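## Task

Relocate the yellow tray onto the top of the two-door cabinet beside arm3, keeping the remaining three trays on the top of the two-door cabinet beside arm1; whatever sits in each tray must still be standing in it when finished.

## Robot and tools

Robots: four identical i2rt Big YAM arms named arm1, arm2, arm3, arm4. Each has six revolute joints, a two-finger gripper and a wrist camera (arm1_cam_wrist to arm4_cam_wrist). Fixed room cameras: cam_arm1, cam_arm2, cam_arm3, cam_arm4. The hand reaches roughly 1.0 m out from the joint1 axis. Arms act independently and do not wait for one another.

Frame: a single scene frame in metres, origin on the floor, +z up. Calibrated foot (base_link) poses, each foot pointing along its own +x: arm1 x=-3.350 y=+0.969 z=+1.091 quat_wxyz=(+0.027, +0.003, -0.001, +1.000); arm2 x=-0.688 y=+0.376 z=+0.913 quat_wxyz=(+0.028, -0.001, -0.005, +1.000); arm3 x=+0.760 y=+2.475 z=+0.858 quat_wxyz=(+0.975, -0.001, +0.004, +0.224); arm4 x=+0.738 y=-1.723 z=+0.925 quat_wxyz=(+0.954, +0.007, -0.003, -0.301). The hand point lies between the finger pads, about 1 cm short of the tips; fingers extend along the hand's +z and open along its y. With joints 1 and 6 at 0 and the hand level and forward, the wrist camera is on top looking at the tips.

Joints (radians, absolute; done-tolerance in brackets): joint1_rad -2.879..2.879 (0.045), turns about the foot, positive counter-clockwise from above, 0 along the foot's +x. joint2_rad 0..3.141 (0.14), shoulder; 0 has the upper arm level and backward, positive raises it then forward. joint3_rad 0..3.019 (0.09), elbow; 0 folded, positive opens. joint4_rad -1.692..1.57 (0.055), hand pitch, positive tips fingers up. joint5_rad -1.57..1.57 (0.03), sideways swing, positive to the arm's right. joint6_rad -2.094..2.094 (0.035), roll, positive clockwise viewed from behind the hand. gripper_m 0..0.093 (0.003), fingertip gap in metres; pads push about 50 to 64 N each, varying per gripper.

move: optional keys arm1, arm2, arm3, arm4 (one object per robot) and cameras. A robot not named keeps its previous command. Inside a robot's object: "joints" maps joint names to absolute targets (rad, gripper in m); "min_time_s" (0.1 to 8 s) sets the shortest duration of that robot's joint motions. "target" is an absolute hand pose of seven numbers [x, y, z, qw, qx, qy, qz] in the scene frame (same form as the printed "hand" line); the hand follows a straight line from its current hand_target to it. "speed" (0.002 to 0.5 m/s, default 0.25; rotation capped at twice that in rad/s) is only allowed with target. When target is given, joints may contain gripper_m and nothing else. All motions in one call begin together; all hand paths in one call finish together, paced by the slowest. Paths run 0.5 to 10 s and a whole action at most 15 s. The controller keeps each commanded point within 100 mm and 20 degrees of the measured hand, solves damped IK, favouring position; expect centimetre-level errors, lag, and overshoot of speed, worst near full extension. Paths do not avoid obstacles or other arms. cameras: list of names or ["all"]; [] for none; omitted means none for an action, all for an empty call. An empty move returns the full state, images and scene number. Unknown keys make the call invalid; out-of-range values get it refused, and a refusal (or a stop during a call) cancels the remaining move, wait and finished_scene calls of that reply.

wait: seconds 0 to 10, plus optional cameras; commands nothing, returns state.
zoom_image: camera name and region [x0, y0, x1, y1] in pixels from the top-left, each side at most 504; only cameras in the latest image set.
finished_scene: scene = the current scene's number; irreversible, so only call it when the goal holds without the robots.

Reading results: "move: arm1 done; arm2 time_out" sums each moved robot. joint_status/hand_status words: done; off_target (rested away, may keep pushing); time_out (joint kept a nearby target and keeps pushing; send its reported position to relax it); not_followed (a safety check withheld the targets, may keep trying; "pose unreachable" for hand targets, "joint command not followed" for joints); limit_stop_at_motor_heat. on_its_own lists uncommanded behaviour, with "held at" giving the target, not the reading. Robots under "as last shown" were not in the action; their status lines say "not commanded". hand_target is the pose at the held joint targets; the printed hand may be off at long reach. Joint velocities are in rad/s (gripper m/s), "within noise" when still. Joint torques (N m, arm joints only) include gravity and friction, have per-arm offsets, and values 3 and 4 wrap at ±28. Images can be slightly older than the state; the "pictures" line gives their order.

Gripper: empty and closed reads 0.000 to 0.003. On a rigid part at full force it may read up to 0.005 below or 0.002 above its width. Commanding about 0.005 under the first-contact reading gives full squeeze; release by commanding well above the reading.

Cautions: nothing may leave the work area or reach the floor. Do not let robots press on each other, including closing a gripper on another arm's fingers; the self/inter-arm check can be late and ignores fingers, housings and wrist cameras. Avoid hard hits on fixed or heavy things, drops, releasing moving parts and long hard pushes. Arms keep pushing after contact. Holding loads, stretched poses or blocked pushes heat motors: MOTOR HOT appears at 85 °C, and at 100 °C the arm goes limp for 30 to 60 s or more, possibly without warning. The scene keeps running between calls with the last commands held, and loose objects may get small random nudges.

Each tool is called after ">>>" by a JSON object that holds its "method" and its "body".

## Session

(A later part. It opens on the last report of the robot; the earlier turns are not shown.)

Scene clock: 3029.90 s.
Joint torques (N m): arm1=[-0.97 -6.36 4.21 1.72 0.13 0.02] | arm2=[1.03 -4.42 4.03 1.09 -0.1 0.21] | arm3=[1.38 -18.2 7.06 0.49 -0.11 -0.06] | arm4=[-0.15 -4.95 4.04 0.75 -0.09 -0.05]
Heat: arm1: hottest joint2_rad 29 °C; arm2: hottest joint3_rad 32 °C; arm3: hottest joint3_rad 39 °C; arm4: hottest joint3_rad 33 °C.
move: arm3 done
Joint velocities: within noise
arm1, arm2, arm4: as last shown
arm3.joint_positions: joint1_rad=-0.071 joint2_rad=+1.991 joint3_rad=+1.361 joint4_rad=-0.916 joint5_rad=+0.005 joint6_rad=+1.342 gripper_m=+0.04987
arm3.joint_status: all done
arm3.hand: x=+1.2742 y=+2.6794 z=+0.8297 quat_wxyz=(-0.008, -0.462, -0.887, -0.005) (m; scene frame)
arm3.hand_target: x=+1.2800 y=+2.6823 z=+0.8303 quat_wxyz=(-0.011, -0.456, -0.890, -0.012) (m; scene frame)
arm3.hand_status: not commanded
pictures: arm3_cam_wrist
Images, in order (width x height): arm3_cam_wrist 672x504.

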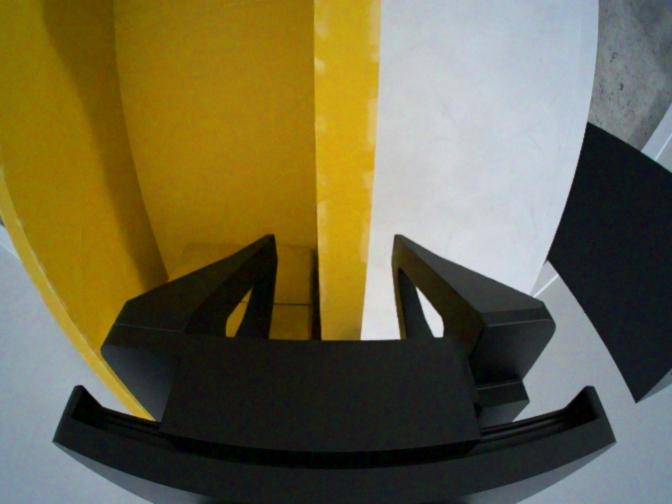

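>>> {"method": "move", "body": {"arm3": {"joints": {"joint2_rad": 1.84, "joint4_rad": -0.94}, "min_time_s": 1.2}, "cameras": ["arm3_cam_wrist", "cam_arm3"]}}

>>> {"method": "zoom_image", "body": {"camera": "cam_arm3", "region": [530, 150, 650, 310]}}

Scene clock: 3045.30 s.
Joint torques (N m): arm1=[-0.85 -6.48 4.22 1.74 0.12 0.01] | arm2=[1.61 -4.6 4.23 1.29 -0.02 0.17] | arm3=[1.38 -19.84 7.87 -0.14 -0.1 -0.07] | arm4=[-0.32 -4.89 3.99 0.77 -0.06 -0.06]
Heat: arm1: hottest joint2_rad 29 °C; arm2: hottest joint3_rad 32 °C; arm3: hottest joint2_rad 39 °C; arm4: hottest joint3_rad 33 °C.
move: arm3 done
Joint velocities: within noise
arm1, arm2, arm4: as last shown
arm3.joint_positions: joint1_rad=-0.071 joint2_rad=+1.864 joint3_rad=+1.361 joint4_rad=-0.930 joint5_rad=+0.005 joint6_rad=+1.342 gripper_m=+0.04995
arm3.joint_status: all done
arm3.hand: x=+1.2857 y=+2.6841 z=+0.8972 quat_wxyz=(-0.044, -0.461, -0.885, -0.047) (m; scene frame)
arm3.hand_target: x=+1.2888 y=+2.6859 z=+0.9135 quat_wxyz=(-0.050, -0.455, -0.887, -0.057) (m; scene frame)
arm3.hand_status: not commanded
pictures: arm3_cam_wrist, cam_arm3
Images, in order (width x height): arm3_cam_wrist 672x504, cam_arm3 896x504.

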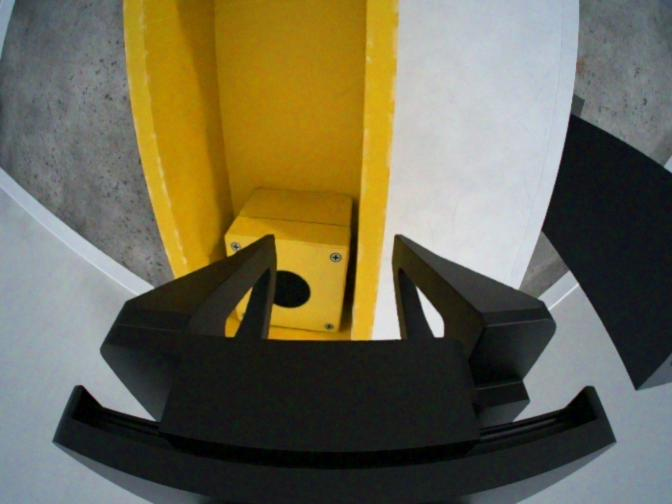

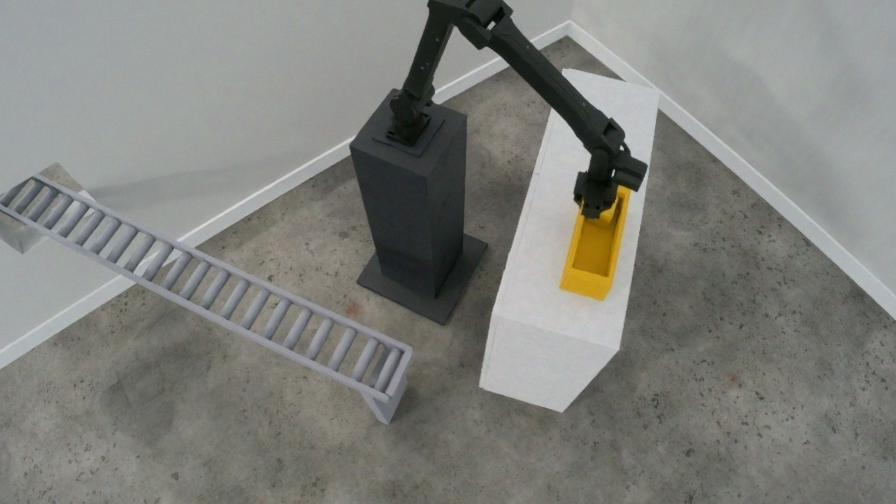

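Scaled by 3.150 from the camera's 896x504 image, which has a finer 1280x720 frame.

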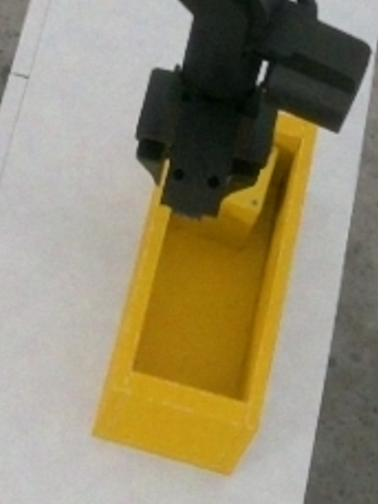

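>>> {"method": "move", "body": {"arm3": {"joints": {"joint2_rad": 1.6, "joint4_rad": -1.0}, "min_time_s": 1.5}, "cameras": []}}

>>> {"method": "move", "body": {"arm3": {"joints": {"joint1_rad": -0.071, "joint2_rad": 1.5, "joint3_rad": 2.87, "joint4_rad": -0.92, "joint5_rad": 0.0, "joint6_rad": 0.0}, "min_time_s": 3}, "cameras": ["cam_arm3", "cam_arm1"]}}

>>> {"method": "zoom_image", "body": {"camera": "cam_arm3", "region": [520, 60, 680, 360]}}

Scene clock: 3062.97 s.
Joint torques (N m): arm1=[-1.2 -6.71 4.16 1.74 0.13 0.02] | arm2=[0.21 -5.25 4.03 1.33 -0.01 0.2] | arm3=[1.49 -16.97 8.96 0.17 -0.1 -0.09] | arm4=[-0.21 -4.89 4.07 0.72 -0.1 -0.04]
Heat: arm1: hottest joint2_rad 29 °C; arm2: hottest joint3_rad 32 °C; arm3: hottest joint2_rad 39 °C; arm4: hottest joint3_rad 33 °C.
move: arm3 done
Joint velocities: within noise
arm1, arm2, arm4: as last shown
arm3.joint_positions: joint1_rad=-0.071 joint2_rad=+1.618 joint3_rad=+1.361 joint4_rad=-0.991 joint5_rad=+0.005 joint6_rad=+1.342 gripper_m=+0.04995
arm3.joint_status: all done
arm3.hand: x=+1.2781 y=+2.6811 z=+1.0270 quat_wxyz=(-0.104, -0.457, -0.876, -0.117) (m; scene frame)
arm3.hand_target: x=+1.2779 y=+2.6815 z=+1.0400 quat_wxyz=(-0.109, -0.450, -0.878, -0.124) (m; scene frame)
arm3.hand_status: not commanded
pictures: none
No camera images: "cameras" was empty.

Scene clock: 3066.83 s.
Joint torques (N m): arm1=[-1.03 -6.42 4.22 1.72 0.12 0.02] | arm2=[0.79 -4.01 3.86 1.21 -0.11 0.29] | arm3=[1.49 -6.65 4.72 2.1 -0.17 -0.08] | arm4=[-0.5 -4.84 4.04 0.79 -0.08 -0.07]
Heat: arm1: hottest joint2_rad 29 °C; arm2: hottest joint3_rad 32 °C; arm3: hottest joint3_rad 40 °C; arm4: hottest joint3_rad 33 °C.
move: arm3 done
Joint velocities: within noise
arm1, arm2, arm4: as last shown
arm3.joint_positions: joint1_rad=-0.071 joint2_rad=+1.496 joint3_rad=+2.852 joint4_rad=-0.937 joint5_rad=+0.004 joint6_rad=+0.016 gripper_m=+0.04996
arm3.joint_status: all done
arm3.hand: x=+1.1112 y=+2.6147 z=+1.8427 quat_wxyz=(-0.820, +0.098, -0.539, -0.164) (m; scene frame)
arm3.hand_target: x=+1.1045 y=+2.6129 z=+1.8506 quat_wxyz=(-0.830, +0.101, -0.525, -0.160) (m; scene frame)
arm3.hand_status: not commanded
pictures: cam_arm1, cam_arm3
Images, in order (width x height): cam_arm1 896x504, cam_arm3 896x504.

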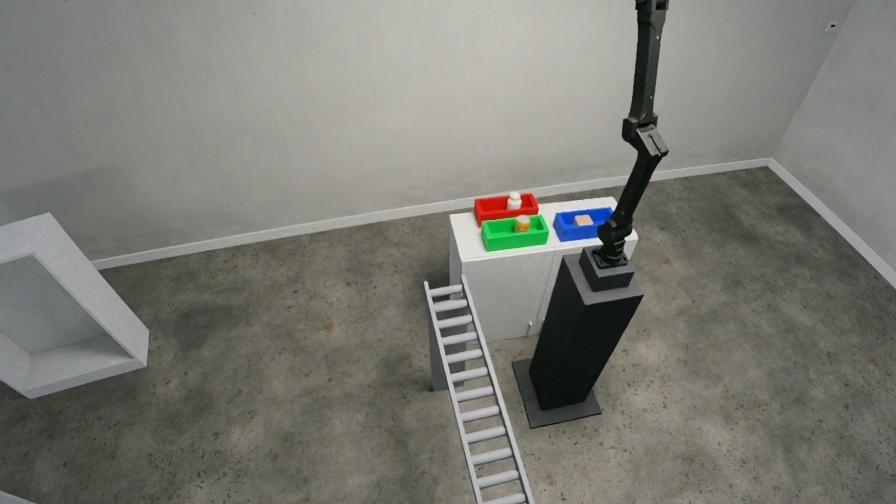

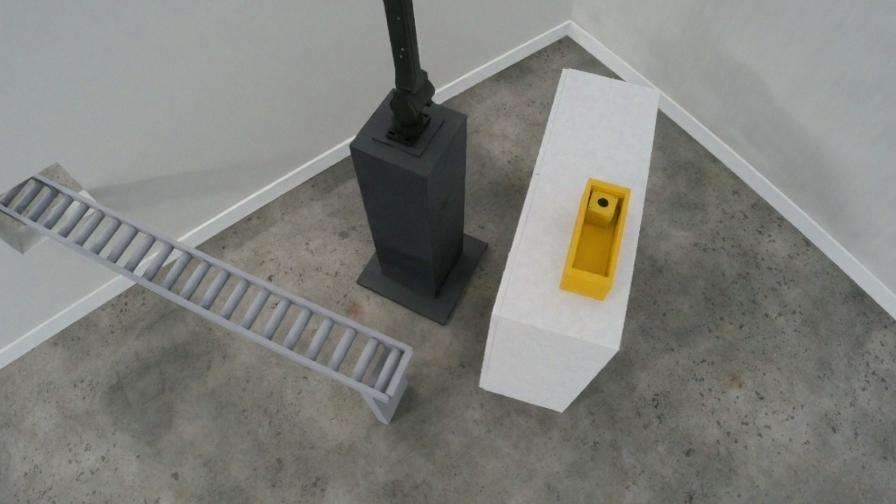

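Scaled by 1.680 from the camera's 896x504 image, which has a finer 1280x720 frame.

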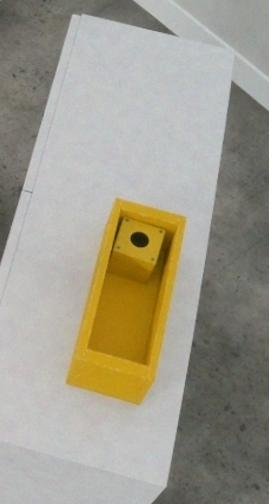

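>>> {"method": "zoom_image", "body": {"camera": "cam_arm1", "region": [440, 160, 660, 280]}}

>>> {"method": "zoom_image", "body": {"camera": "cam_arm3", "region": [550, 160, 650, 310]}}

Scaled by 2.291 from the camera's 896x504 image, which has a finer 1280x720 frame.

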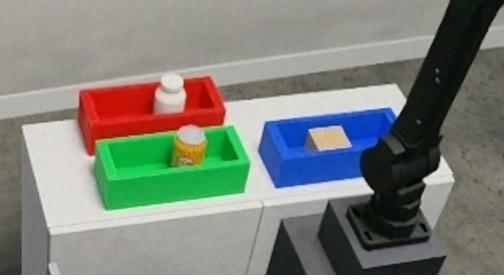

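Scaled by 3.360 from the camera's 896x504 image, which has a finer 1280x720 frame.

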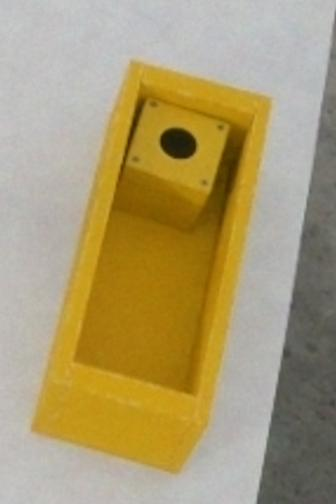

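>>> {"method": "zoom_image", "body": {"camera": "cam_arm1", "region": [548, 200, 620, 245]}}

Scaled by 7.000 from the camera's 896x504 image, which has a finer 1280x720 frame.

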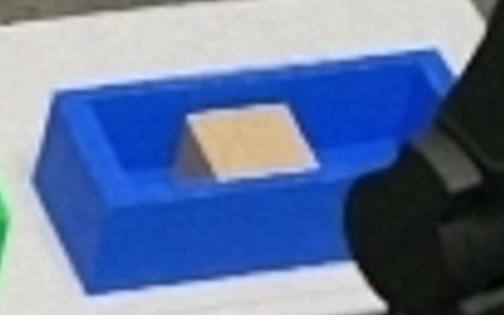

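>>> {"method": "finished_scene", "body": {"scene": 2}}

The scene is finished: the task was done.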